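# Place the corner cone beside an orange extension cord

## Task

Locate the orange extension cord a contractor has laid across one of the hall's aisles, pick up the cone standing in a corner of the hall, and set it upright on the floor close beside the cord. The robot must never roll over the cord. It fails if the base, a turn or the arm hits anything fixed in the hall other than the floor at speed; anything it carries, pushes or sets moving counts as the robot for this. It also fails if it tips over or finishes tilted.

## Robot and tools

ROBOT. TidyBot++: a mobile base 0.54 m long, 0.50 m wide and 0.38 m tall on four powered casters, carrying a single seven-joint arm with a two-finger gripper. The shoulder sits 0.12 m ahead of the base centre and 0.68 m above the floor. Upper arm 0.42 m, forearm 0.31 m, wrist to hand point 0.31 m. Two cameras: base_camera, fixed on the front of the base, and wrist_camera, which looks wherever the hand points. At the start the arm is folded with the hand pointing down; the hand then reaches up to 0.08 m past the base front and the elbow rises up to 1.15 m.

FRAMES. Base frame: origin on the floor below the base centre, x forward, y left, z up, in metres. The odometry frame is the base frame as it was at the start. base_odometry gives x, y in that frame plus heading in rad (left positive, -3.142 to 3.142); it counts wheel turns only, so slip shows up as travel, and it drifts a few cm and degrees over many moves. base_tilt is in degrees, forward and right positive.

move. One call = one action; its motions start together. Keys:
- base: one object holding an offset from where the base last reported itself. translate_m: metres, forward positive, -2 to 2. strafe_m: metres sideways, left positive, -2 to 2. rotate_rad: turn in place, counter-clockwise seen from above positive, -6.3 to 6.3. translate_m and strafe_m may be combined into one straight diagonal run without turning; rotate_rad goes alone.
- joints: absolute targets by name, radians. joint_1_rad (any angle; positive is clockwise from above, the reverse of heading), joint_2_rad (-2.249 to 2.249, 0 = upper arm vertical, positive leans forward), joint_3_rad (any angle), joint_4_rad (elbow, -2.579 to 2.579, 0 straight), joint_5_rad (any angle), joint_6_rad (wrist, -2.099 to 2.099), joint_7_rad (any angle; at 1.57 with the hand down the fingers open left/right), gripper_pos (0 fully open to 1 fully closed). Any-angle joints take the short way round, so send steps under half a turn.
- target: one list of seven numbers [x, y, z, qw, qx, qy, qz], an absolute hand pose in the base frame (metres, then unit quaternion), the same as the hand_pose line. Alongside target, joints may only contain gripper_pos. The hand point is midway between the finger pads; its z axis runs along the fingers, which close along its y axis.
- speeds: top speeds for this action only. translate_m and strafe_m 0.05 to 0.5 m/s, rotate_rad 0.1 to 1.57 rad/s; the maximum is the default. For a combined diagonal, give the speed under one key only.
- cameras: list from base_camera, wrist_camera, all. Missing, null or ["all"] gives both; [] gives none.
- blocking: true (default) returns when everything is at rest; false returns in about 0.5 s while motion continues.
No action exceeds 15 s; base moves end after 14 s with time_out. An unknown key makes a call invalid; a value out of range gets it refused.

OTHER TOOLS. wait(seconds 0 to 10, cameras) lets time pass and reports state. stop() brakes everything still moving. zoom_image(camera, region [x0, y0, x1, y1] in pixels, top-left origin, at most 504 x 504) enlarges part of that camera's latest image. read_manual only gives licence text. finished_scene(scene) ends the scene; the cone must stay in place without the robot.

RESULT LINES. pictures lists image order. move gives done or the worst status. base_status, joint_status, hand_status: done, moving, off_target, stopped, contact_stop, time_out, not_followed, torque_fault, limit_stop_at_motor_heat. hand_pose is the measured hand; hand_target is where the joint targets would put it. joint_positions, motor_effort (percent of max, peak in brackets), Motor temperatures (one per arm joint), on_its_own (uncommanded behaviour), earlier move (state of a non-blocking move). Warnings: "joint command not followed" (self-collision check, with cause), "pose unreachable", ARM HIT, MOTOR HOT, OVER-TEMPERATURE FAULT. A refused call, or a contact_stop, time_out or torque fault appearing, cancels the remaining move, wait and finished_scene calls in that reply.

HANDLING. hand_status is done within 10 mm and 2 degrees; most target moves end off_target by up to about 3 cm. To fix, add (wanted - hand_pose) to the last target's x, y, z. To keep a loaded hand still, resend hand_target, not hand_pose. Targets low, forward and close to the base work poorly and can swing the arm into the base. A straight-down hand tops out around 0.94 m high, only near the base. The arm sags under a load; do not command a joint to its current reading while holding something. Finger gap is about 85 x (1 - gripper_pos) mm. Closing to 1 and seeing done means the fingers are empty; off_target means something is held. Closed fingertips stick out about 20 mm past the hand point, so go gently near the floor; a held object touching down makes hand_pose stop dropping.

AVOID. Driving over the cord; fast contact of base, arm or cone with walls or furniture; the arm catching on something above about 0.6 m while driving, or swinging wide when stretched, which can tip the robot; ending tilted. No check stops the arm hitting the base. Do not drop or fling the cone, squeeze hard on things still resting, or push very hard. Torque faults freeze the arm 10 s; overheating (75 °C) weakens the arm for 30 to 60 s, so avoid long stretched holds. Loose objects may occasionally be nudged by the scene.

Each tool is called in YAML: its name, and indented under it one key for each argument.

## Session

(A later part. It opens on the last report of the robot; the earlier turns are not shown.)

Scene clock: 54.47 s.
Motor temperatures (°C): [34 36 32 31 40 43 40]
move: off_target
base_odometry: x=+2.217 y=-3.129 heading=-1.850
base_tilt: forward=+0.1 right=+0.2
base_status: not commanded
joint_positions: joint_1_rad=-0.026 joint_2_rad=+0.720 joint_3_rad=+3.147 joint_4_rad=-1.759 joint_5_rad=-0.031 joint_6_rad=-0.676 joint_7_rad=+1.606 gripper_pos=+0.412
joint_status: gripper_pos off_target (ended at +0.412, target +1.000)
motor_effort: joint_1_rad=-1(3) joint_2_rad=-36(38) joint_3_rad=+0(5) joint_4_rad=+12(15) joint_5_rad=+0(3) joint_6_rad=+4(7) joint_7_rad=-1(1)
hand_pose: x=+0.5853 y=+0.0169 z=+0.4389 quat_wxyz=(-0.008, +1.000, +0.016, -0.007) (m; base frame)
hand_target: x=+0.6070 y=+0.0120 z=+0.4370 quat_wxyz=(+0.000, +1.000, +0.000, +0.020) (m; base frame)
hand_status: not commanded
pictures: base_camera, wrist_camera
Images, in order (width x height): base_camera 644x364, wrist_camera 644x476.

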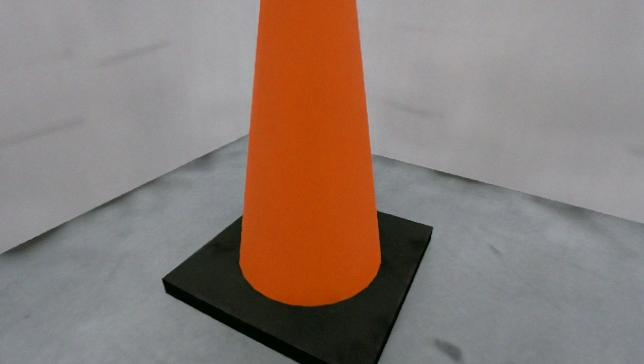

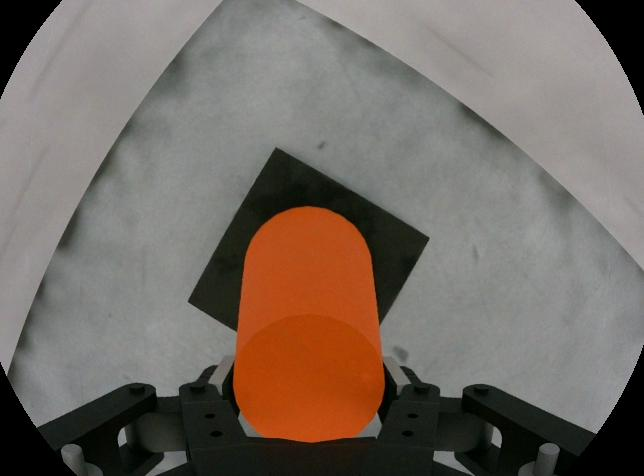

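Gripped (≈50 mm). Lift.

move:
  target: [0.55, 0.012, 0.65, 0, 1, 0, 0.02]

move:
  target: [0.46, 0.0, 0.88, 0, 1, 0, 0.0]

Scene clock: 56.90 s.
Motor temperatures (°C): [34 36 32 31 40 43 40]
move: off_target
base_odometry: x=+2.217 y=-3.129 heading=-1.850
base_tilt: forward=+0.1 right=+0.2
base_status: not commanded
joint_positions: joint_1_rad=-0.027 joint_2_rad=+0.357 joint_3_rad=+3.147 joint_4_rad=-1.708 joint_5_rad=-0.031 joint_6_rad=-1.089 joint_7_rad=+1.606 gripper_pos=+0.412
joint_status: not commanded
motor_effort: joint_1_rad=+0(1) joint_2_rad=-39(52) joint_3_rad=+0(2) joint_4_rad=+21(22) joint_5_rad=-1(2) joint_6_rad=+1(4) joint_7_rad=+0(1)
hand_pose: x=+0.5388 y=+0.0189 z=+0.6159 quat_wxyz=(-0.013, +1.000, +0.021, -0.006) (m; base frame)
hand_target: x=+0.5500 y=+0.0120 z=+0.6500 quat_wxyz=(+0.000, +1.000, +0.000, +0.020) (m; base frame)
hand_status: off_target (0.037 m and 4.1 deg from the pose sent, 0.214 m and 3.7 deg at the start)
pictures: base_camera, wrist_camera
Images, in order (width x height): base_camera 644x364, wrist_camera 644x476.

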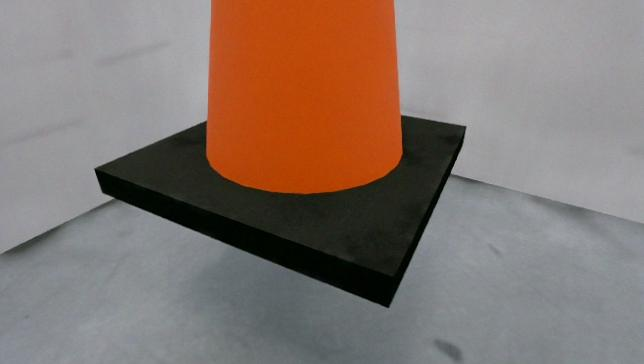

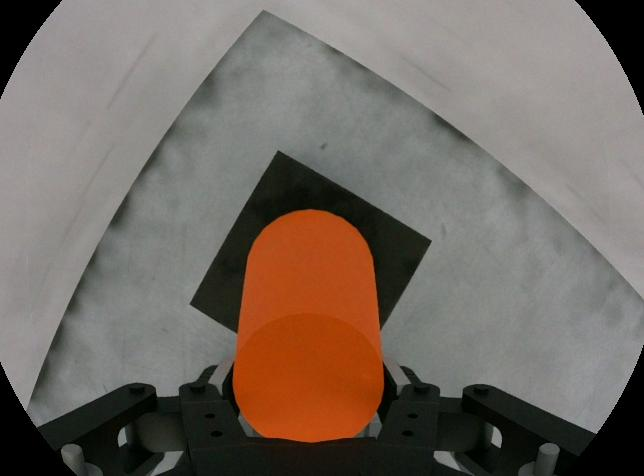

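Scene clock: 58.80 s.
Motor temperatures (°C): [34 36 32 31 40 43 40]
move: off_target
base_odometry: x=+2.217 y=-3.129 heading=-1.850
base_tilt: forward=+0.0 right=+0.1
base_status: not commanded
joint_positions: joint_1_rad=-0.027 joint_2_rad=+0.132 joint_3_rad=+3.147 joint_4_rad=-1.241 joint_5_rad=-0.031 joint_6_rad=-1.813 joint_7_rad=+1.606 gripper_pos=+0.412
joint_status: not commanded
motor_effort: joint_1_rad=+0(1) joint_2_rad=-31(42) joint_3_rad=+0(1) joint_4_rad=+22(24) joint_5_rad=-2(2) joint_6_rad=-1(2) joint_7_rad=+0(1)
hand_pose: x=+0.4685 y=+0.0183 z=+0.8498 quat_wxyz=(-0.015, +0.999, +0.032, -0.022) (m; base frame)
hand_target: x=+0.4600 y=+0.0000 z=+0.8800 quat_wxyz=(+0.000, +1.000, +0.000, +0.000) (m; base frame)
hand_status: off_target (0.036 m and 4.7 deg from the pose sent, 0.276 m and 2.9 deg at the start)
pictures: base_camera, wrist_camera
Images, in order (width x height): base_camera 644x364, wrist_camera 644x476.

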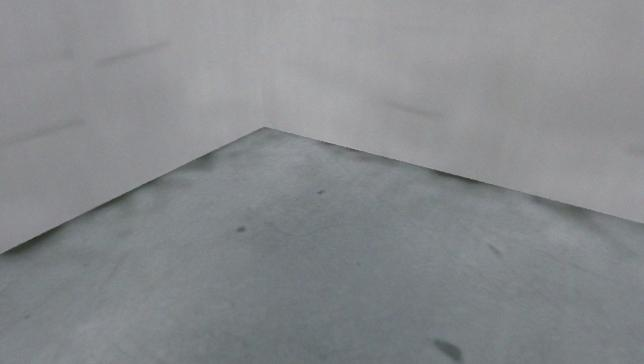

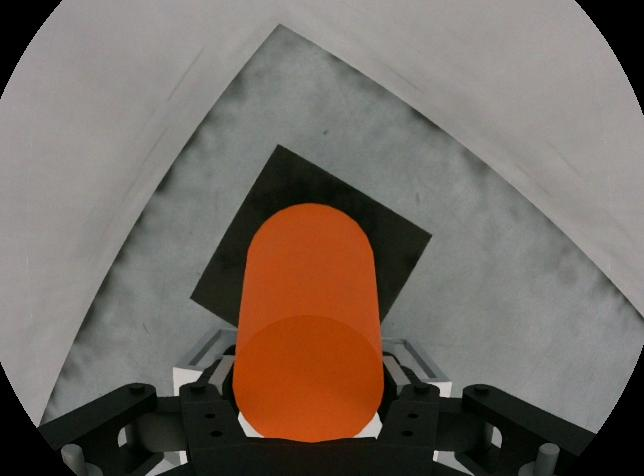

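move:
  base: {"translate_m":-0.8}
  speeds: {"translate_m":0.4}
  cameras: []

move:
  base: {"rotate_rad":2.62}
  speeds: {"rotate_rad":1.0}

move:
  base: {"strafe_m":2.0}
  cameras: ["base_camera"]

move:
  base: {"strafe_m":2.0}

Scene clock: 63.77 s.
Motor temperatures (°C): [34 36 32 31 40 43 40]
move: done
base_odometry: x=+2.437 y=-2.360 heading=-1.850
base_tilt: forward=+0.1 right=+0.2
base_status: done
joint_positions: joint_1_rad=-0.026 joint_2_rad=+0.131 joint_3_rad=+3.150 joint_4_rad=-1.235 joint_5_rad=-0.030 joint_6_rad=-1.844 joint_7_rad=+1.606 gripper_pos=+0.413
joint_status: not commanded
motor_effort: joint_1_rad=+0(2) joint_2_rad=-30(34) joint_3_rad=+1(2) joint_4_rad=+22(24) joint_5_rad=-1(2) joint_6_rad=+0(3) joint_7_rad=+0(1)
hand_pose: x=+0.4602 y=+0.0165 z=+0.8524 quat_wxyz=(-0.014, +0.999, +0.030, -0.034) (m; base frame)
hand_target: x=+0.4600 y=+0.0000 z=+0.8800 quat_wxyz=(+0.000, +1.000, +0.000, +0.000) (m; base frame)
hand_status: not commanded
pictures: none
No camera images: "cameras" was empty.

Scene clock: 67.30 s.
Motor temperatures (°C): [34 37 32 31 40 43 40]
move: done
base_odometry: x=+2.437 y=-2.360 heading=+0.769
base_tilt: forward=+0.1 right=+0.2
base_status: done
joint_positions: joint_1_rad=-0.025 joint_2_rad=+0.131 joint_3_rad=+3.159 joint_4_rad=-1.235 joint_5_rad=-0.021 joint_6_rad=-1.844 joint_7_rad=+1.606 gripper_pos=+0.413
joint_status: not commanded
motor_effort: joint_1_rad=+0(3) joint_2_rad=-30(32) joint_3_rad=+1(2) joint_4_rad=+23(23) joint_5_rad=+0(4) joint_6_rad=+0(3) joint_7_rad=-1(1)
hand_pose: x=+0.4606 y=+0.0106 z=+0.8525 quat_wxyz=(-0.010, +0.999, +0.024, -0.034) (m; base frame)
hand_target: x=+0.4600 y=+0.0000 z=+0.8800 quat_wxyz=(+0.000, +1.000, +0.000, +0.000) (m; base frame)
hand_status: not commanded
pictures: base_camera, wrist_camera
Images, in order (width x height): base_camera 644x364, wrist_camera 644x476.

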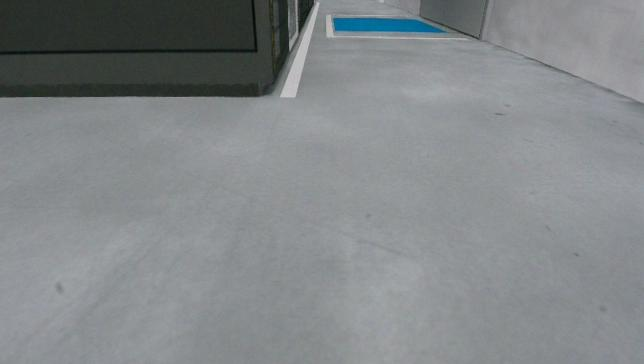

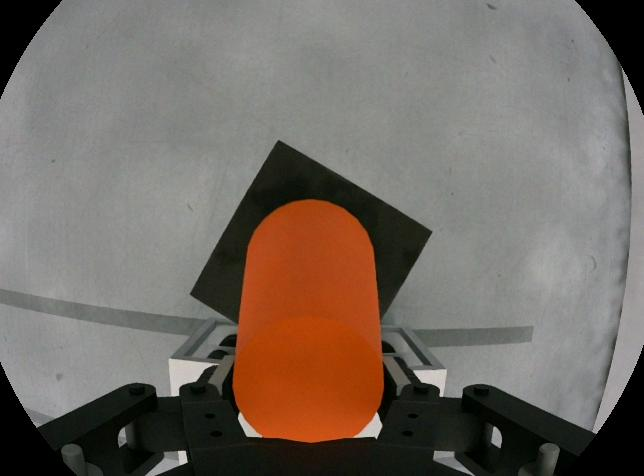

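Scene clock: 72.67 s.
Motor temperatures (°C): [34 37 32 31 40 43 40]
move: done
base_odometry: x=+1.044 y=-0.925 heading=+0.770
base_tilt: forward=+0.0 right=+0.2
base_status: done
joint_positions: joint_1_rad=-0.024 joint_2_rad=+0.131 joint_3_rad=+3.159 joint_4_rad=-1.235 joint_5_rad=-0.021 joint_6_rad=-1.844 joint_7_rad=+1.606 gripper_pos=+0.413
joint_status: not commanded
motor_effort: joint_1_rad=+0(2) joint_2_rad=-30(31) joint_3_rad=+0(2) joint_4_rad=+23(23) joint_5_rad=+0(3) joint_6_rad=+0(1) joint_7_rad=+0(1)
hand_pose: x=+0.4606 y=+0.0100 z=+0.8525 quat_wxyz=(-0.009, +0.999, +0.023, -0.034) (m; base frame)
hand_target: x=+0.4600 y=+0.0000 z=+0.8800 quat_wxyz=(+0.000, +1.000, +0.000, +0.000) (m; base frame)
hand_status: not commanded
pictures: base_camera
Images, in order (width x height): base_camera 644x364.

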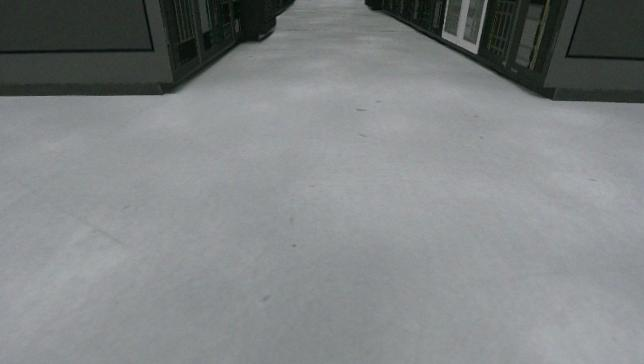

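Scene clock: 78.03 s.
Motor temperatures (°C): [34 37 32 31 40 43 40]
move: done
base_odometry: x=-0.350 y=+0.510 heading=+0.771
base_tilt: forward=+0.1 right=+0.2
base_status: done
joint_positions: joint_1_rad=-0.023 joint_2_rad=+0.131 joint_3_rad=+3.160 joint_4_rad=-1.235 joint_5_rad=-0.020 joint_6_rad=-1.844 joint_7_rad=+1.606 gripper_pos=+0.413
joint_status: not commanded
motor_effort: joint_1_rad=+0(2) joint_2_rad=-30(31) joint_3_rad=+0(2) joint_4_rad=+23(23) joint_5_rad=+0(3) joint_6_rad=+0(1) joint_7_rad=+0(1)
hand_pose: x=+0.4607 y=+0.0094 z=+0.8525 quat_wxyz=(-0.009, +0.999, +0.022, -0.034) (m; base frame)
hand_target: x=+0.4600 y=+0.0000 z=+0.8800 quat_wxyz=(+0.000, +1.000, +0.000, +0.000) (m; base frame)
hand_status: not commanded
pictures: base_camera, wrist_camera
Images, in order (width x height): base_camera 644x364, wrist_camera 644x476.

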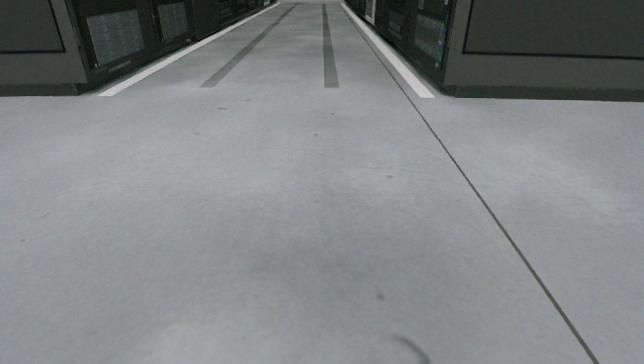

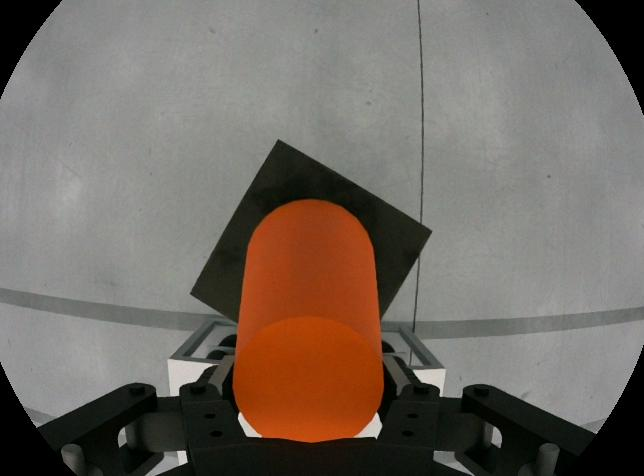

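zoom_image:
  camera: "base_camera"
  region: [220, 0, 420, 60]

move:
  base: {"strafe_m":2.0}
  cameras: ["base_camera"]

Scaled by 2.520.

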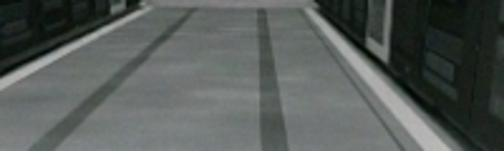

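Scene clock: 84.03 s.
Motor temperatures (°C): [34 37 32 32 40 43 40]
move: done
base_odometry: x=-1.745 y=+1.943 heading=+0.771
base_tilt: forward=+0.0 right=+0.2
base_status: done
joint_positions: joint_1_rad=-0.023 joint_2_rad=+0.131 joint_3_rad=+3.160 joint_4_rad=-1.235 joint_5_rad=-0.019 joint_6_rad=-1.844 joint_7_rad=+1.606 gripper_pos=+0.413
joint_status: not commanded
motor_effort: joint_1_rad=+0(2) joint_2_rad=-30(31) joint_3_rad=+0(2) joint_4_rad=+23(23) joint_5_rad=+0(3) joint_6_rad=+0(1) joint_7_rad=+0(1)
hand_pose: x=+0.4607 y=+0.0091 z=+0.8525 quat_wxyz=(-0.009, +0.999, +0.022, -0.034) (m; base frame)
hand_target: x=+0.4600 y=+0.0000 z=+0.8800 quat_wxyz=(+0.000, +1.000, +0.000, +0.000) (m; base frame)
hand_status: not commanded
pictures: base_camera
Images, in order (width x height): base_camera 644x364.

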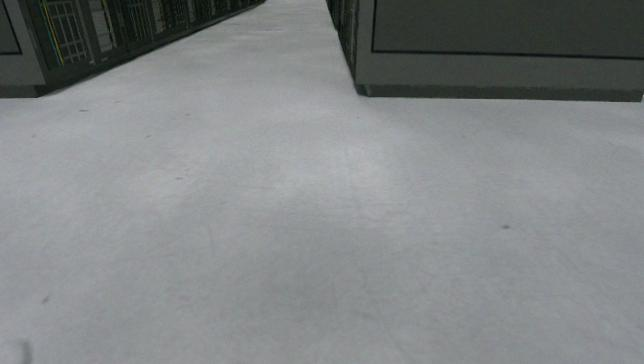

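move:
  base: {"strafe_m":0.5}
  cameras: ["base_camera"]

zoom_image:
  camera: "base_camera"
  region: [220, 0, 420, 60]

Scene clock: 86.93 s.
Motor temperatures (°C): [34 37 32 32 40 43 40]
move: done
base_odometry: x=-2.094 y=+2.302 heading=+0.772
base_tilt: forward=+0.0 right=+0.2
base_status: done
joint_positions: joint_1_rad=-0.027 joint_2_rad=+0.131 joint_3_rad=+3.161 joint_4_rad=-1.235 joint_5_rad=-0.019 joint_6_rad=-1.844 joint_7_rad=+1.606 gripper_pos=+0.413
joint_status: not commanded
motor_effort: joint_1_rad=+0(2) joint_2_rad=-30(31) joint_3_rad=+0(3) joint_4_rad=+23(23) joint_5_rad=+0(3) joint_6_rad=+0(1) joint_7_rad=+0(1)
hand_pose: x=+0.4606 y=+0.0104 z=+0.8525 quat_wxyz=(-0.009, +0.999, +0.024, -0.034) (m; base frame)
hand_target: x=+0.4600 y=+0.0000 z=+0.8800 quat_wxyz=(+0.000, +1.000, +0.000, +0.000) (m; base frame)
hand_status: not commanded
pictures: base_camera
Images, in order (width x height): base_camera 644x364.

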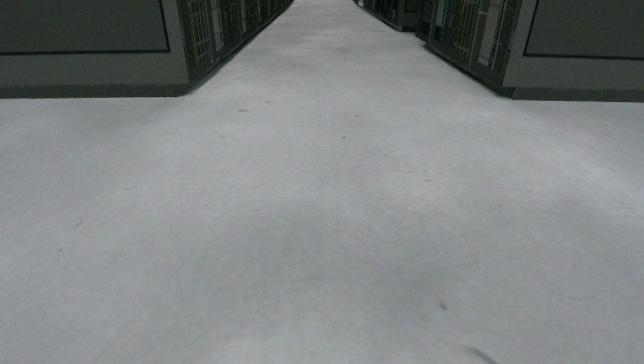

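Scaled by 2.520.

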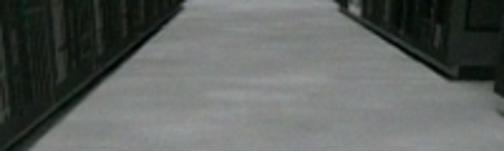

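move:
  base: {"strafe_m":1.5}
  cameras: ["base_camera"]

zoom_image:
  camera: "base_camera"
  region: [120, 0, 420, 60]

Scene clock: 92.27 s.
Motor temperatures (°C): [34 37 32 32 40 43 40]
move: done
base_odometry: x=-3.140 y=+3.376 heading=+0.772
base_tilt: forward=+0.1 right=+0.2
base_status: done
joint_positions: joint_1_rad=-0.024 joint_2_rad=+0.131 joint_3_rad=+3.161 joint_4_rad=-1.235 joint_5_rad=-0.019 joint_6_rad=-1.844 joint_7_rad=+1.606 gripper_pos=+0.413
joint_status: not commanded
motor_effort: joint_1_rad=+0(2) joint_2_rad=-30(31) joint_3_rad=+0(2) joint_4_rad=+23(23) joint_5_rad=+0(3) joint_6_rad=+0(1) joint_7_rad=-1(1)
hand_pose: x=+0.4607 y=+0.0091 z=+0.8525 quat_wxyz=(-0.008, +0.999, +0.022, -0.034) (m; base frame)
hand_target: x=+0.4600 y=+0.0000 z=+0.8800 quat_wxyz=(+0.000, +1.000, +0.000, +0.000) (m; base frame)
hand_status: not commanded
pictures: base_camera
Images, in order (width x height): base_camera 644x364.

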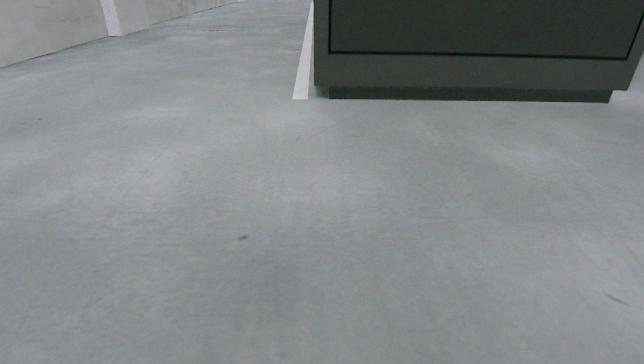

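Scaled by 1.680.

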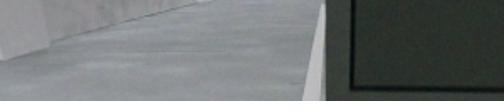

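move:
  base: {"strafe_m":0.55}
  cameras: ["base_camera"]

zoom_image:
  camera: "base_camera"
  region: [200, 0, 500, 80]

Scene clock: 95.73 s.
Motor temperatures (°C): [34 37 32 32 40 43 40]
move: done
base_odometry: x=-3.524 y=+3.771 heading=+0.772
base_tilt: forward=+0.1 right=+0.2
base_status: done
joint_positions: joint_1_rad=-0.025 joint_2_rad=+0.131 joint_3_rad=+3.161 joint_4_rad=-1.235 joint_5_rad=-0.018 joint_6_rad=-1.844 joint_7_rad=+1.606 gripper_pos=+0.413
joint_status: not commanded
motor_effort: joint_1_rad=+0(2) joint_2_rad=-30(31) joint_3_rad=+0(2) joint_4_rad=+23(23) joint_5_rad=+0(3) joint_6_rad=+0(1) joint_7_rad=+0(1)
hand_pose: x=+0.4607 y=+0.0093 z=+0.8525 quat_wxyz=(-0.008, +0.999, +0.023, -0.034) (m; base frame)
hand_target: x=+0.4600 y=+0.0000 z=+0.8800 quat_wxyz=(+0.000, +1.000, +0.000, +0.000) (m; base frame)
hand_status: not commanded
pictures: base_camera
Images, in order (width x height): base_camera 644x364.

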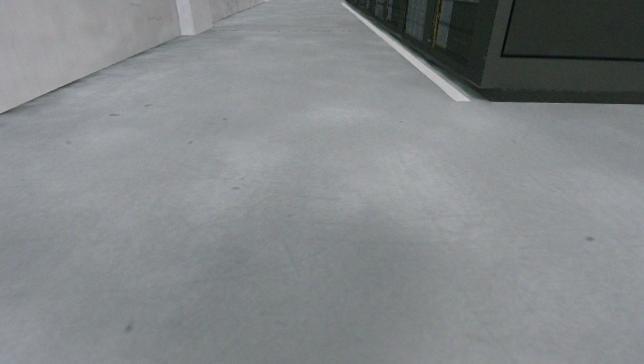

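Scaled by 1.680.

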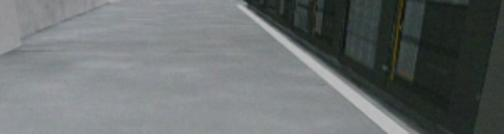

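move:
  base: {"translate_m":2.0, "strafe_m":0.15}
  cameras: ["base_camera"]

zoom_image:
  camera: "base_camera"
  region: [200, 0, 500, 80]

Scene clock: 102.03 s.
Motor temperatures (°C): [34 37 32 32 40 43 40]
move: done
base_odometry: x=-2.197 y=+5.274 heading=+0.772
base_tilt: forward=+0.1 right=+0.2
base_status: done
joint_positions: joint_1_rad=-0.025 joint_2_rad=+0.134 joint_3_rad=+3.161 joint_4_rad=-1.234 joint_5_rad=-0.018 joint_6_rad=-1.844 joint_7_rad=+1.606 gripper_pos=+0.413
joint_status: not commanded
motor_effort: joint_1_rad=+0(1) joint_2_rad=-31(33) joint_3_rad=+0(1) joint_4_rad=+23(24) joint_5_rad=-1(1) joint_6_rad=+1(4) joint_7_rad=+0(1)
hand_pose: x=+0.4614 y=+0.0093 z=+0.8516 quat_wxyz=(-0.008, +0.999, +0.023, -0.035) (m; base frame)
hand_target: x=+0.4600 y=+0.0000 z=+0.8800 quat_wxyz=(+0.000, +1.000, +0.000, +0.000) (m; base frame)
hand_status: not commanded
pictures: base_camera
Images, in order (width x height): base_camera 644x364.

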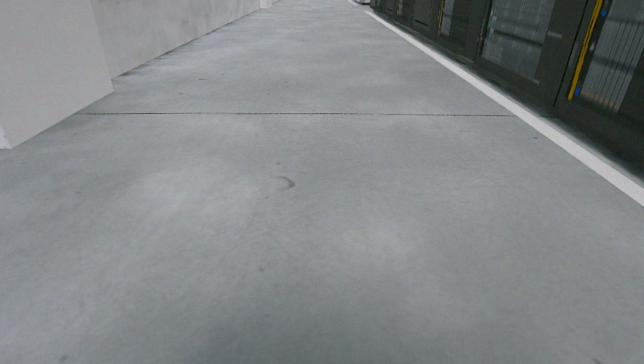

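Scaled by 1.680.

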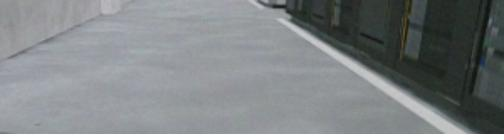

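move:
  base: {"translate_m":2.0, "strafe_m":-0.08}
  cameras: ["base_camera"]

zoom_image:
  camera: "base_camera"
  region: [200, 0, 500, 80]

Scene clock: 107.93 s.
Motor temperatures (°C): [34 37 32 32 40 43 40]
move: done
base_odometry: x=-0.709 y=+6.614 heading=+0.773
base_tilt: forward=+0.1 right=+0.2
base_status: done
joint_positions: joint_1_rad=-0.025 joint_2_rad=+0.134 joint_3_rad=+3.161 joint_4_rad=-1.231 joint_5_rad=-0.018 joint_6_rad=-1.849 joint_7_rad=+1.606 gripper_pos=+0.413
joint_status: not commanded
motor_effort: joint_1_rad=+0(1) joint_2_rad=-31(33) joint_3_rad=+0(1) joint_4_rad=+23(25) joint_5_rad=+0(2) joint_6_rad=+1(4) joint_7_rad=+0(1)
hand_pose: x=+0.4606 y=+0.0093 z=+0.8527 quat_wxyz=(-0.008, +0.999, +0.023, -0.036) (m; base frame)
hand_target: x=+0.4600 y=+0.0000 z=+0.8800 quat_wxyz=(+0.000, +1.000, +0.000, +0.000) (m; base frame)
hand_status: not commanded
pictures: base_camera
Images, in order (width x height): base_camera 644x364.

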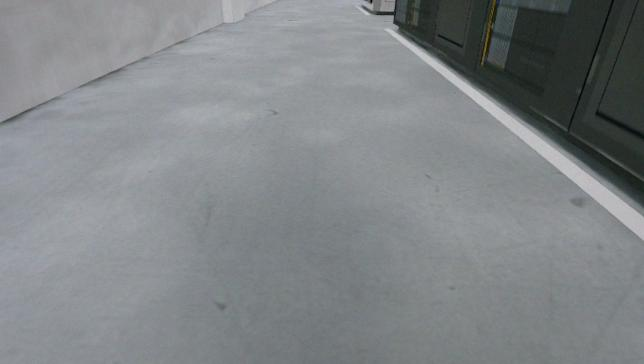

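Scaled by 1.680.

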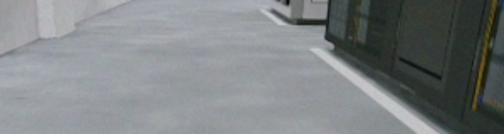

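move:
  base: {"translate_m":2.0}
  cameras: ["base_camera"]

zoom_image:
  camera: "base_camera"
  region: [200, 0, 500, 80]

Scene clock: 114.00 s.
Motor temperatures (°C): [34 37 32 32 40 43 40]
move: done
base_odometry: x=+0.724 y=+8.009 heading=+0.772
base_tilt: forward=+0.0 right=+0.2
base_status: done
joint_positions: joint_1_rad=-0.025 joint_2_rad=+0.134 joint_3_rad=+3.161 joint_4_rad=-1.230 joint_5_rad=-0.018 joint_6_rad=-1.850 joint_7_rad=+1.606 gripper_pos=+0.413
joint_status: not commanded
motor_effort: joint_1_rad=+0(1) joint_2_rad=-30(33) joint_3_rad=+0(1) joint_4_rad=+24(24) joint_5_rad=-1(1) joint_6_rad=+1(4) joint_7_rad=+0(1)
hand_pose: x=+0.4605 y=+0.0093 z=+0.8529 quat_wxyz=(-0.008, +0.999, +0.023, -0.036) (m; base frame)
hand_target: x=+0.4600 y=+0.0000 z=+0.8800 quat_wxyz=(+0.000, +1.000, +0.000, +0.000) (m; base frame)
hand_status: not commanded
pictures: base_camera
Images, in order (width x height): base_camera 644x364.

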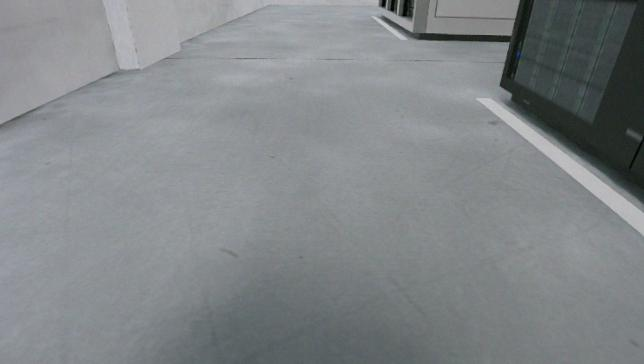

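Scaled by 1.680.

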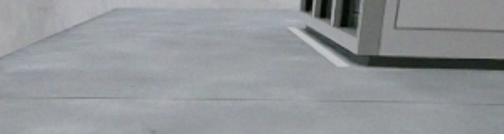

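move:
  base: {"translate_m":1.95}
  cameras: ["base_camera"]

move:
  base: {"rotate_rad":-1.57}
  speeds: {"rotate_rad":1.0}
  cameras: ["base_camera"]

zoom_image:
  camera: "base_camera"
  region: [200, 0, 500, 80]

Scene clock: 120.23 s.
Motor temperatures (°C): [34 37 32 32 40 43 40]
move: done
base_odometry: x=+2.121 y=+9.369 heading=+0.772
base_tilt: forward=+0.1 right=+0.2
base_status: done
joint_positions: joint_1_rad=-0.025 joint_2_rad=+0.134 joint_3_rad=+3.161 joint_4_rad=-1.231 joint_5_rad=-0.018 joint_6_rad=-1.850 joint_7_rad=+1.606 gripper_pos=+0.413
joint_status: not commanded
motor_effort: joint_1_rad=+0(1) joint_2_rad=-31(33) joint_3_rad=+0(1) joint_4_rad=+23(24) joint_5_rad=+0(2) joint_6_rad=+1(3) joint_7_rad=+0(1)
hand_pose: x=+0.4602 y=+0.0093 z=+0.8526 quat_wxyz=(-0.008, +0.999, +0.023, -0.037) (m; base frame)
hand_target: x=+0.4600 y=+0.0000 z=+0.8800 quat_wxyz=(+0.000, +1.000, +0.000, +0.000) (m; base frame)
hand_status: not commanded
pictures: base_camera
Images, in order (width x height): base_camera 644x364.

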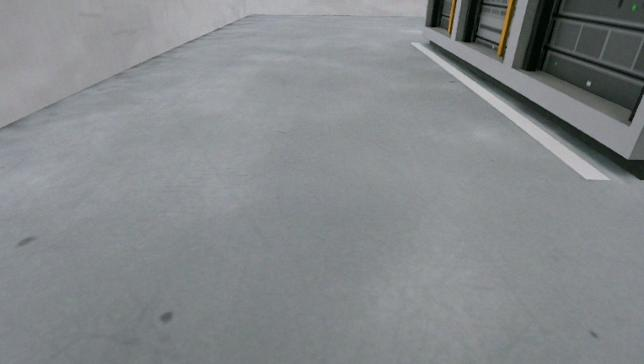

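Scene clock: 122.73 s.
Motor temperatures (°C): [34 37 32 32 40 43 40]
move: done
base_odometry: x=+2.121 y=+9.369 heading=-0.797
base_tilt: forward=+0.1 right=+0.2
base_status: done
joint_positions: joint_1_rad=-0.019 joint_2_rad=+0.134 joint_3_rad=+3.163 joint_4_rad=-1.231 joint_5_rad=-0.015 joint_6_rad=-1.850 joint_7_rad=+1.606 gripper_pos=+0.413
joint_status: not commanded
motor_effort: joint_1_rad=+0(3) joint_2_rad=-30(32) joint_3_rad=+0(3) joint_4_rad=+23(23) joint_5_rad=+0(4) joint_6_rad=-1(2) joint_7_rad=+0(1)
hand_pose: x=+0.4603 y=+0.0057 z=+0.8525 quat_wxyz=(-0.007, +0.999, +0.018, -0.037) (m; base frame)
hand_target: x=+0.4600 y=+0.0000 z=+0.8800 quat_wxyz=(+0.000, +1.000, +0.000, +0.000) (m; base frame)
hand_status: not commanded
pictures: base_camera
Images, in order (width x height): base_camera 644x364.

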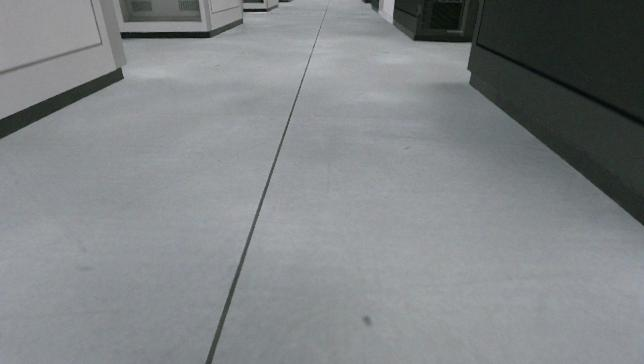

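Scaled by 1.680.

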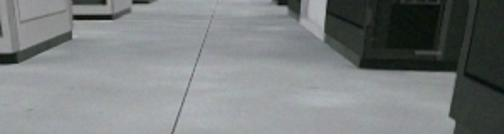

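move:
  base: {"translate_m":2.0,"strafe_m":0.13}
  cameras: ["base_camera"]

move:
  base: {"rotate_rad":1.57}
  speeds: {"rotate_rad":1.0}

zoom_image:
  camera: "base_camera"
  region: [170, 0, 470, 80]

Scene clock: 129.33 s.
Motor temperatures (°C): [34 37 32 32 40 43 40]
move: done
base_odometry: x=+3.610 y=+8.027 heading=-0.798
base_tilt: forward=+0.0 right=+0.2
base_status: done
joint_positions: joint_1_rad=-0.019 joint_2_rad=+0.134 joint_3_rad=+3.163 joint_4_rad=-1.231 joint_5_rad=-0.015 joint_6_rad=-1.850 joint_7_rad=+1.606 gripper_pos=+0.413
joint_status: not commanded
motor_effort: joint_1_rad=+0(1) joint_2_rad=-31(33) joint_3_rad=+0(1) joint_4_rad=+23(24) joint_5_rad=+0(2) joint_6_rad=+1(3) joint_7_rad=+0(1)
hand_pose: x=+0.4603 y=+0.0057 z=+0.8526 quat_wxyz=(-0.007, +0.999, +0.018, -0.037) (m; base frame)
hand_target: x=+0.4600 y=+0.0000 z=+0.8800 quat_wxyz=(+0.000, +1.000, +0.000, +0.000) (m; base frame)
hand_status: not commanded
pictures: base_camera
Images, in order (width x height): base_camera 644x364.

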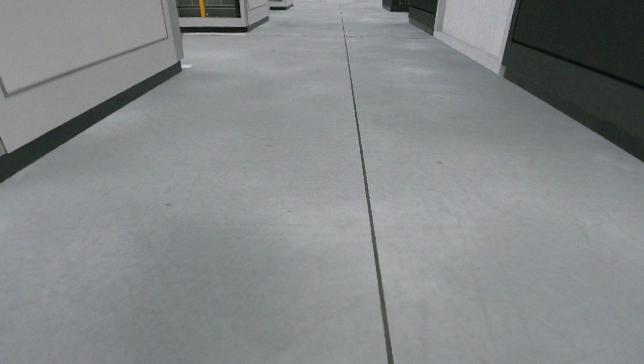

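Scene clock: 131.83 s.
Motor temperatures (°C): [34 37 32 32 40 43 40]
move: done
base_odometry: x=+3.610 y=+8.027 heading=+0.771
base_tilt: forward=+0.1 right=+0.2
base_status: done
joint_positions: joint_1_rad=-0.024 joint_2_rad=+0.134 joint_3_rad=+3.164 joint_4_rad=-1.231 joint_5_rad=-0.014 joint_6_rad=-1.850 joint_7_rad=+1.606 gripper_pos=+0.413
joint_status: not commanded
motor_effort: joint_1_rad=+0(3) joint_2_rad=-30(32) joint_3_rad=+0(3) joint_4_rad=+22(23) joint_5_rad=-1(4) joint_6_rad=-1(3) joint_7_rad=-1(1)
hand_pose: x=+0.4603 y=+0.0068 z=+0.8525 quat_wxyz=(-0.006, +0.999, +0.020, -0.037) (m; base frame)
hand_target: x=+0.4600 y=+0.0000 z=+0.8800 quat_wxyz=(+0.000, +1.000, +0.000, +0.000) (m; base frame)
hand_status: not commanded
pictures: base_camera, wrist_camera
Images, in order (width x height): base_camera 644x364, wrist_camera 644x476.

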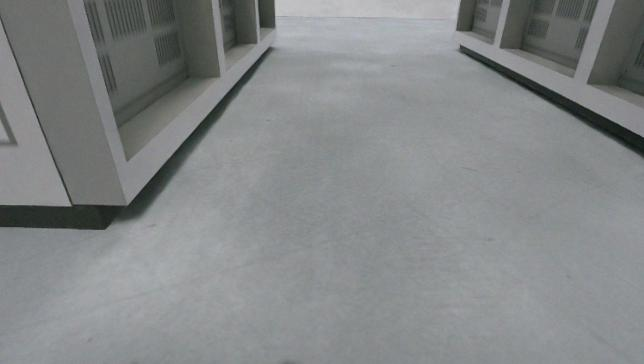

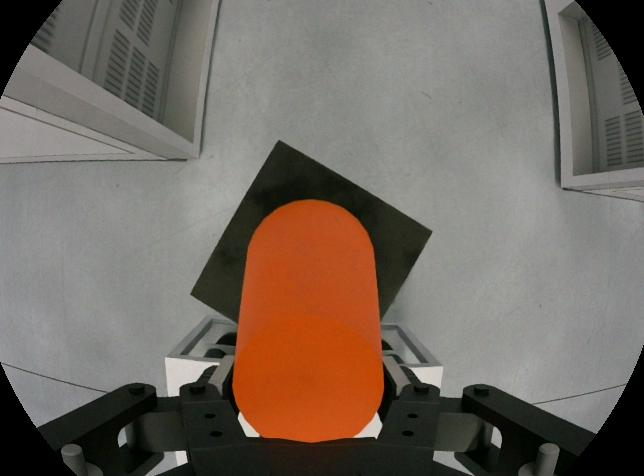

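Scaled by 1.680.

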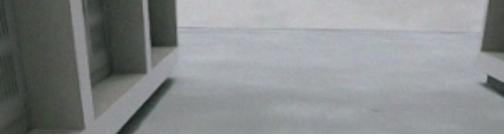

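move:
  base: {"rotate_rad":-1.57}
  speeds: {"rotate_rad":1.2}
  cameras: []

move:
  base: {"translate_m":2.0}
  cameras: ["base_camera"]

zoom_image:
  camera: "base_camera"
  region: [170, 0, 470, 80]

move:
  base: {"rotate_rad":1.57}
  speeds: {"rotate_rad":1.2}
  cameras: ["base_camera"]

zoom_image:
  camera: "base_camera"
  region: [170, 0, 470, 80]

Scene clock: 135.63 s.
Motor temperatures (°C): [34 38 32 32 40 43 40]
move: done
base_odometry: x=+3.610 y=+8.027 heading=-0.798
base_tilt: forward=+0.0 right=+0.2
base_status: done
joint_positions: joint_1_rad=-0.019 joint_2_rad=+0.134 joint_3_rad=+3.165 joint_4_rad=-1.231 joint_5_rad=-0.012 joint_6_rad=-1.850 joint_7_rad=+1.606 gripper_pos=+0.413
joint_status: not commanded
motor_effort: joint_1_rad=+0(3) joint_2_rad=-30(32) joint_3_rad=+0(3) joint_4_rad=+23(23) joint_5_rad=-1(4) joint_6_rad=+0(4) joint_7_rad=-1(1)
hand_pose: x=+0.4603 y=+0.0040 z=+0.8525 quat_wxyz=(-0.005, +0.999, +0.017, -0.037) (m; base frame)
hand_target: x=+0.4600 y=+0.0000 z=+0.8800 quat_wxyz=(+0.000, +1.000, +0.000, +0.000) (m; base frame)
hand_status: not commanded
pictures: none
No camera images: "cameras" was empty.

Scene clock: 141.00 s.
Motor temperatures (°C): [34 38 32 32 40 43 40]
move: done
base_odometry: x=+5.005 y=+6.593 heading=-0.799
base_tilt: forward=+0.1 right=+0.2
base_status: done
joint_positions: joint_1_rad=-0.019 joint_2_rad=+0.134 joint_3_rad=+3.165 joint_4_rad=-1.231 joint_5_rad=-0.012 joint_6_rad=-1.850 joint_7_rad=+1.606 gripper_pos=+0.413
joint_status: not commanded
motor_effort: joint_1_rad=+0(1) joint_2_rad=-30(33) joint_3_rad=+0(1) joint_4_rad=+23(24) joint_5_rad=+0(2) joint_6_rad=+1(3) joint_7_rad=+0(1)
hand_pose: x=+0.4603 y=+0.0040 z=+0.8526 quat_wxyz=(-0.005, +0.999, +0.017, -0.037) (m; base frame)
hand_target: x=+0.4600 y=+0.0000 z=+0.8800 quat_wxyz=(+0.000, +1.000, +0.000, +0.000) (m; base frame)
hand_status: not commanded
pictures: base_camera
Images, in order (width x height): base_camera 644x364.

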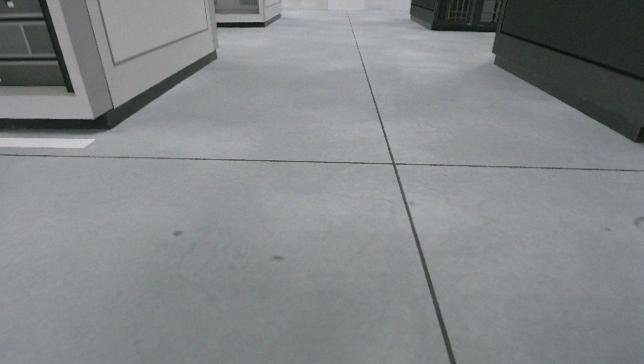

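Scaled by 1.680.

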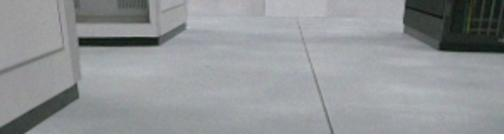

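Scene clock: 143.37 s.
Motor temperatures (°C): [34 38 32 32 40 43 40]
move: done
base_odometry: x=+5.005 y=+6.593 heading=+0.771
base_tilt: forward=+0.1 right=+0.2
base_status: done
joint_positions: joint_1_rad=-0.024 joint_2_rad=+0.134 joint_3_rad=+3.165 joint_4_rad=-1.231 joint_5_rad=-0.011 joint_6_rad=-1.850 joint_7_rad=+1.606 gripper_pos=+0.413
joint_status: not commanded
motor_effort: joint_1_rad=+0(3) joint_2_rad=-31(32) joint_3_rad=+0(3) joint_4_rad=+23(24) joint_5_rad=+0(4) joint_6_rad=+0(4) joint_7_rad=+0(1)
hand_pose: x=+0.4603 y=+0.0054 z=+0.8525 quat_wxyz=(-0.004, +0.999, +0.019, -0.037) (m; base frame)
hand_target: x=+0.4600 y=+0.0000 z=+0.8800 quat_wxyz=(+0.000, +1.000, +0.000, +0.000) (m; base frame)
hand_status: not commanded
pictures: base_camera
Images, in order (width x height): base_camera 644x364.

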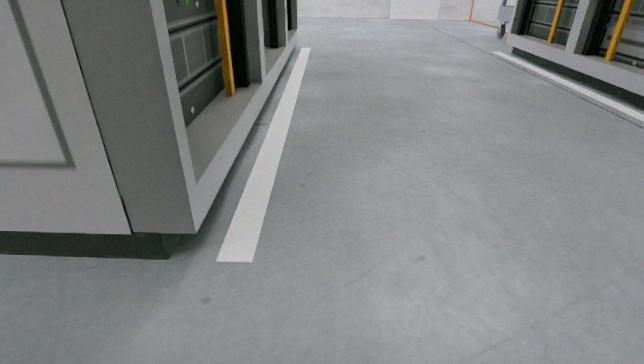

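Scaled by 1.680.

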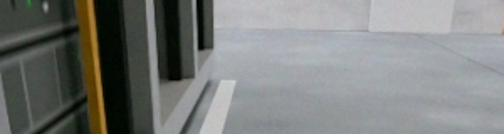

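zoom_image:
  camera: "base_camera"
  region: [440, 0, 560, 60]

Scaled by 4.200.

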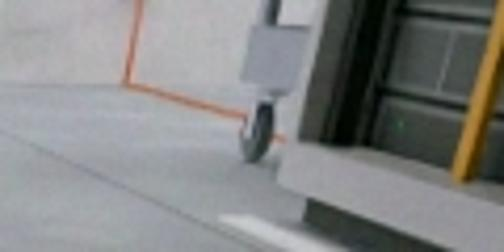

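move:
  base: {"strafe_m":-0.33}
  cameras: []

move:
  base: {"translate_m":1.3}
  cameras: ["base_camera"]

zoom_image:
  camera: "base_camera"
  region: [350, 0, 644, 180]

Scene clock: 147.33 s.
Motor temperatures (°C): [34 38 32 32 40 43 40]
move: done
base_odometry: x=+5.235 y=+6.357 heading=+0.771
base_tilt: forward=+0.0 right=+0.2
base_status: done
joint_positions: joint_1_rad=-0.017 joint_2_rad=+0.134 joint_3_rad=+3.166 joint_4_rad=-1.231 joint_5_rad=-0.009 joint_6_rad=-1.850 joint_7_rad=+1.606 gripper_pos=+0.413
joint_status: not commanded
motor_effort: joint_1_rad=+0(3) joint_2_rad=-30(31) joint_3_rad=+0(2) joint_4_rad=+23(23) joint_5_rad=-1(3) joint_6_rad=+0(1) joint_7_rad=-1(1)
hand_pose: x=+0.4604 y=+0.0019 z=+0.8525 quat_wxyz=(-0.003, +0.999, +0.015, -0.037) (m; base frame)
hand_target: x=+0.4600 y=+0.0000 z=+0.8800 quat_wxyz=(+0.000, +1.000, +0.000, +0.000) (m; base frame)
hand_status: not commanded
pictures: none
No camera images: "cameras" was empty.

Scene clock: 151.30 s.
Motor temperatures (°C): [34 38 32 32 40 43 40]
move: done
base_odometry: x=+6.168 y=+7.262 heading=+0.771
base_tilt: forward=+0.1 right=+0.2
base_status: done
joint_positions: joint_1_rad=-0.017 joint_2_rad=+0.134 joint_3_rad=+3.166 joint_4_rad=-1.231 joint_5_rad=-0.009 joint_6_rad=-1.850 joint_7_rad=+1.606 gripper_pos=+0.413
joint_status: not commanded
motor_effort: joint_1_rad=+0(1) joint_2_rad=-31(33) joint_3_rad=+1(1) joint_4_rad=+24(24) joint_5_rad=+0(1) joint_6_rad=+1(4) joint_7_rad=+0(1)
hand_pose: x=+0.4604 y=+0.0019 z=+0.8527 quat_wxyz=(-0.003, +0.999, +0.015, -0.037) (m; base frame)
hand_target: x=+0.4600 y=+0.0000 z=+0.8800 quat_wxyz=(+0.000, +1.000, +0.000, +0.000) (m; base frame)
hand_status: not commanded
pictures: base_camera
Images, in order (width x height): base_camera 644x364.

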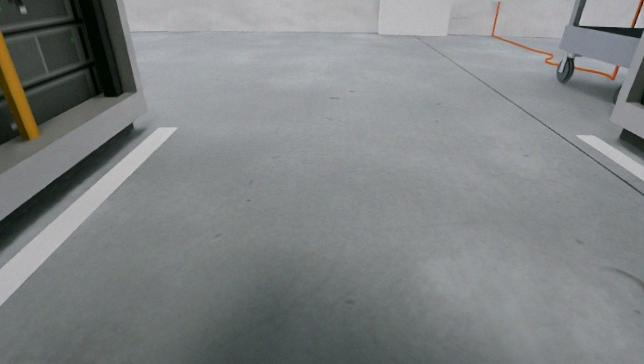

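Scaled by 1.714.

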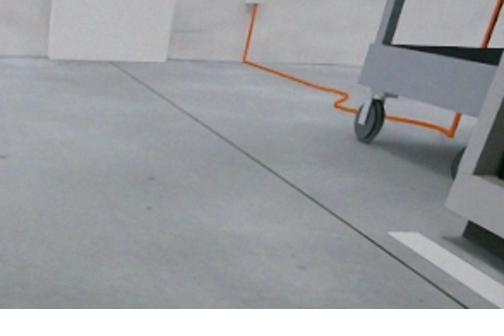

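move:
  base: {"translate_m":0.8}
  cameras: ["base_camera"]

move:
  base: {"rotate_rad":-0.8}
  speeds: {"rotate_rad":1.0}
  cameras: ["base_camera"]

Scene clock: 155.13 s.
Motor temperatures (°C): [34 38 32 32 40 43 40]
move: done
base_odometry: x=+6.742 y=+7.820 heading=+0.771
base_tilt: forward=+0.1 right=+0.2
base_status: done
joint_positions: joint_1_rad=-0.017 joint_2_rad=+0.134 joint_3_rad=+3.166 joint_4_rad=-1.231 joint_5_rad=-0.009 joint_6_rad=-1.850 joint_7_rad=+1.606 gripper_pos=+0.413
joint_status: not commanded
motor_effort: joint_1_rad=+0(1) joint_2_rad=-31(33) joint_3_rad=+0(1) joint_4_rad=+23(24) joint_5_rad=+0(1) joint_6_rad=+1(3) joint_7_rad=-1(1)
hand_pose: x=+0.4604 y=+0.0019 z=+0.8527 quat_wxyz=(-0.003, +0.999, +0.015, -0.037) (m; base frame)
hand_target: x=+0.4600 y=+0.0000 z=+0.8800 quat_wxyz=(+0.000, +1.000, +0.000, +0.000) (m; base frame)
hand_status: not commanded
pictures: base_camera
Images, in order (width x height): base_camera 644x364.

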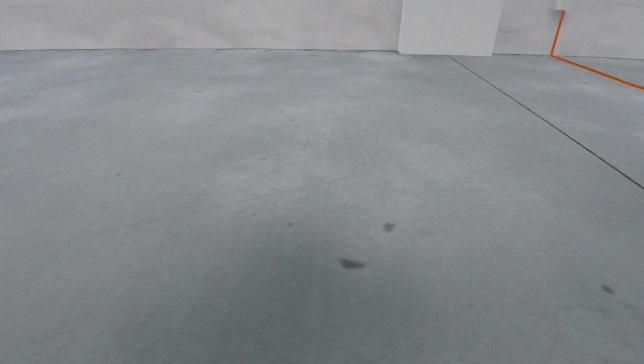

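Scene clock: 157.03 s.
Motor temperatures (°C): [34 38 32 32 40 43 40]
move: done
base_odometry: x=+6.742 y=+7.820 heading=-0.029
base_tilt: forward=+0.0 right=+0.2
base_status: done
joint_positions: joint_1_rad=-0.018 joint_2_rad=+0.134 joint_3_rad=+3.166 joint_4_rad=-1.231 joint_5_rad=-0.008 joint_6_rad=-1.850 joint_7_rad=+1.606 gripper_pos=+0.413
joint_status: not commanded
motor_effort: joint_1_rad=+0(3) joint_2_rad=-30(32) joint_3_rad=+0(3) joint_4_rad=+22(24) joint_5_rad=+0(4) joint_6_rad=-1(2) joint_7_rad=+0(1)
hand_pose: x=+0.4604 y=+0.0021 z=+0.8527 quat_wxyz=(-0.003, +0.999, +0.015, -0.037) (m; base frame)
hand_target: x=+0.4600 y=+0.0000 z=+0.8800 quat_wxyz=(+0.000, +1.000, +0.000, +0.000) (m; base frame)
hand_status: not commanded
pictures: base_camera
Images, in order (width x height): base_camera 644x364.

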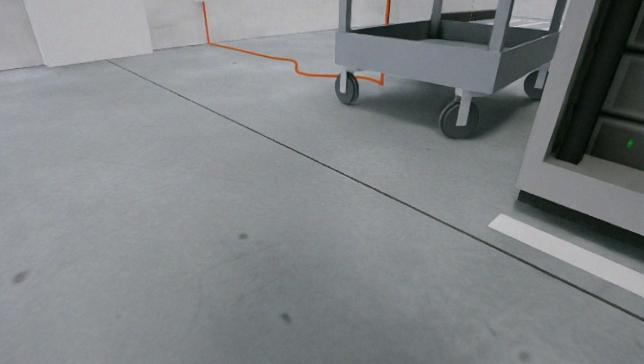

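move:
  base: {"rotate_rad":-0.77}
  speeds: {"rotate_rad":1.0}
  cameras: ["base_camera"]

move:
  base: {"strafe_m":1.2}
  cameras: ["base_camera"]

zoom_image:
  camera: "base_camera"
  region: [100, 0, 540, 200]

Scene clock: 161.87 s.
Motor temperatures (°C): [34 38 32 32 40 43 40]
move: done
base_odometry: x=+6.742 y=+7.820 heading=-0.799
base_tilt: forward=+0.1 right=+0.2
base_status: done
joint_positions: joint_1_rad=-0.017 joint_2_rad=+0.134 joint_3_rad=+3.167 joint_4_rad=-1.231 joint_5_rad=-0.005 joint_6_rad=-1.850 joint_7_rad=+1.606 gripper_pos=+0.413
joint_status: not commanded
motor_effort: joint_1_rad=+0(3) joint_2_rad=-30(32) joint_3_rad=+0(3) joint_4_rad=+23(23) joint_5_rad=+0(4) joint_6_rad=+0(3) joint_7_rad=+0(1)
hand_pose: x=+0.4604 y=+0.0010 z=+0.8527 quat_wxyz=(-0.002, +0.999, +0.014, -0.037) (m; base frame)
hand_target: x=+0.4600 y=+0.0000 z=+0.8800 quat_wxyz=(+0.000, +1.000, +0.000, +0.000) (m; base frame)
hand_status: not commanded
pictures: base_camera
Images, in order (width x height): base_camera 644x364.

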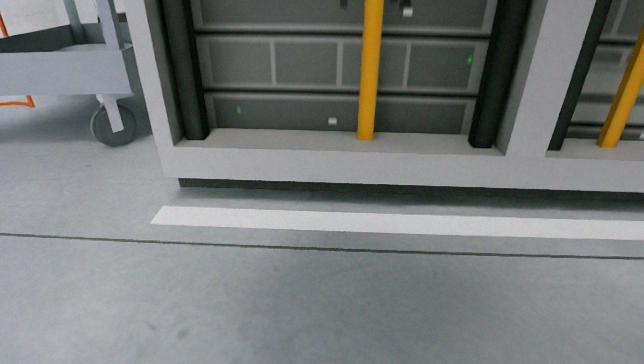

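Scene clock: 165.63 s.
Motor temperatures (°C): [34 38 32 32 40 43 40]
move: done
base_odometry: x=+7.603 y=+8.656 heading=-0.799
base_tilt: forward=+0.1 right=+0.2
base_status: done
joint_positions: joint_1_rad=-0.022 joint_2_rad=+0.134 joint_3_rad=+3.167 joint_4_rad=-1.231 joint_5_rad=-0.005 joint_6_rad=-1.850 joint_7_rad=+1.606 gripper_pos=+0.413
joint_status: not commanded
motor_effort: joint_1_rad=+0(3) joint_2_rad=-30(31) joint_3_rad=+0(2) joint_4_rad=+22(23) joint_5_rad=+0(3) joint_6_rad=+0(1) joint_7_rad=+0(1)
hand_pose: x=+0.4604 y=+0.0025 z=+0.8527 quat_wxyz=(-0.002, +0.999, +0.017, -0.037) (m; base frame)
hand_target: x=+0.4600 y=+0.0000 z=+0.8800 quat_wxyz=(+0.000, +1.000, +0.000, +0.000) (m; base frame)
hand_status: not commanded
pictures: base_camera
Images, in order (width x height): base_camera 644x364.

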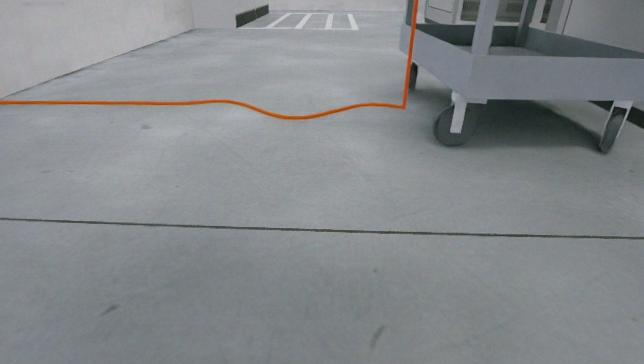

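Scaled by 1.145.

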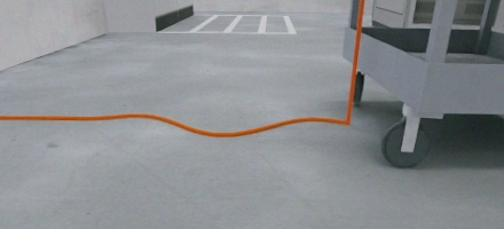

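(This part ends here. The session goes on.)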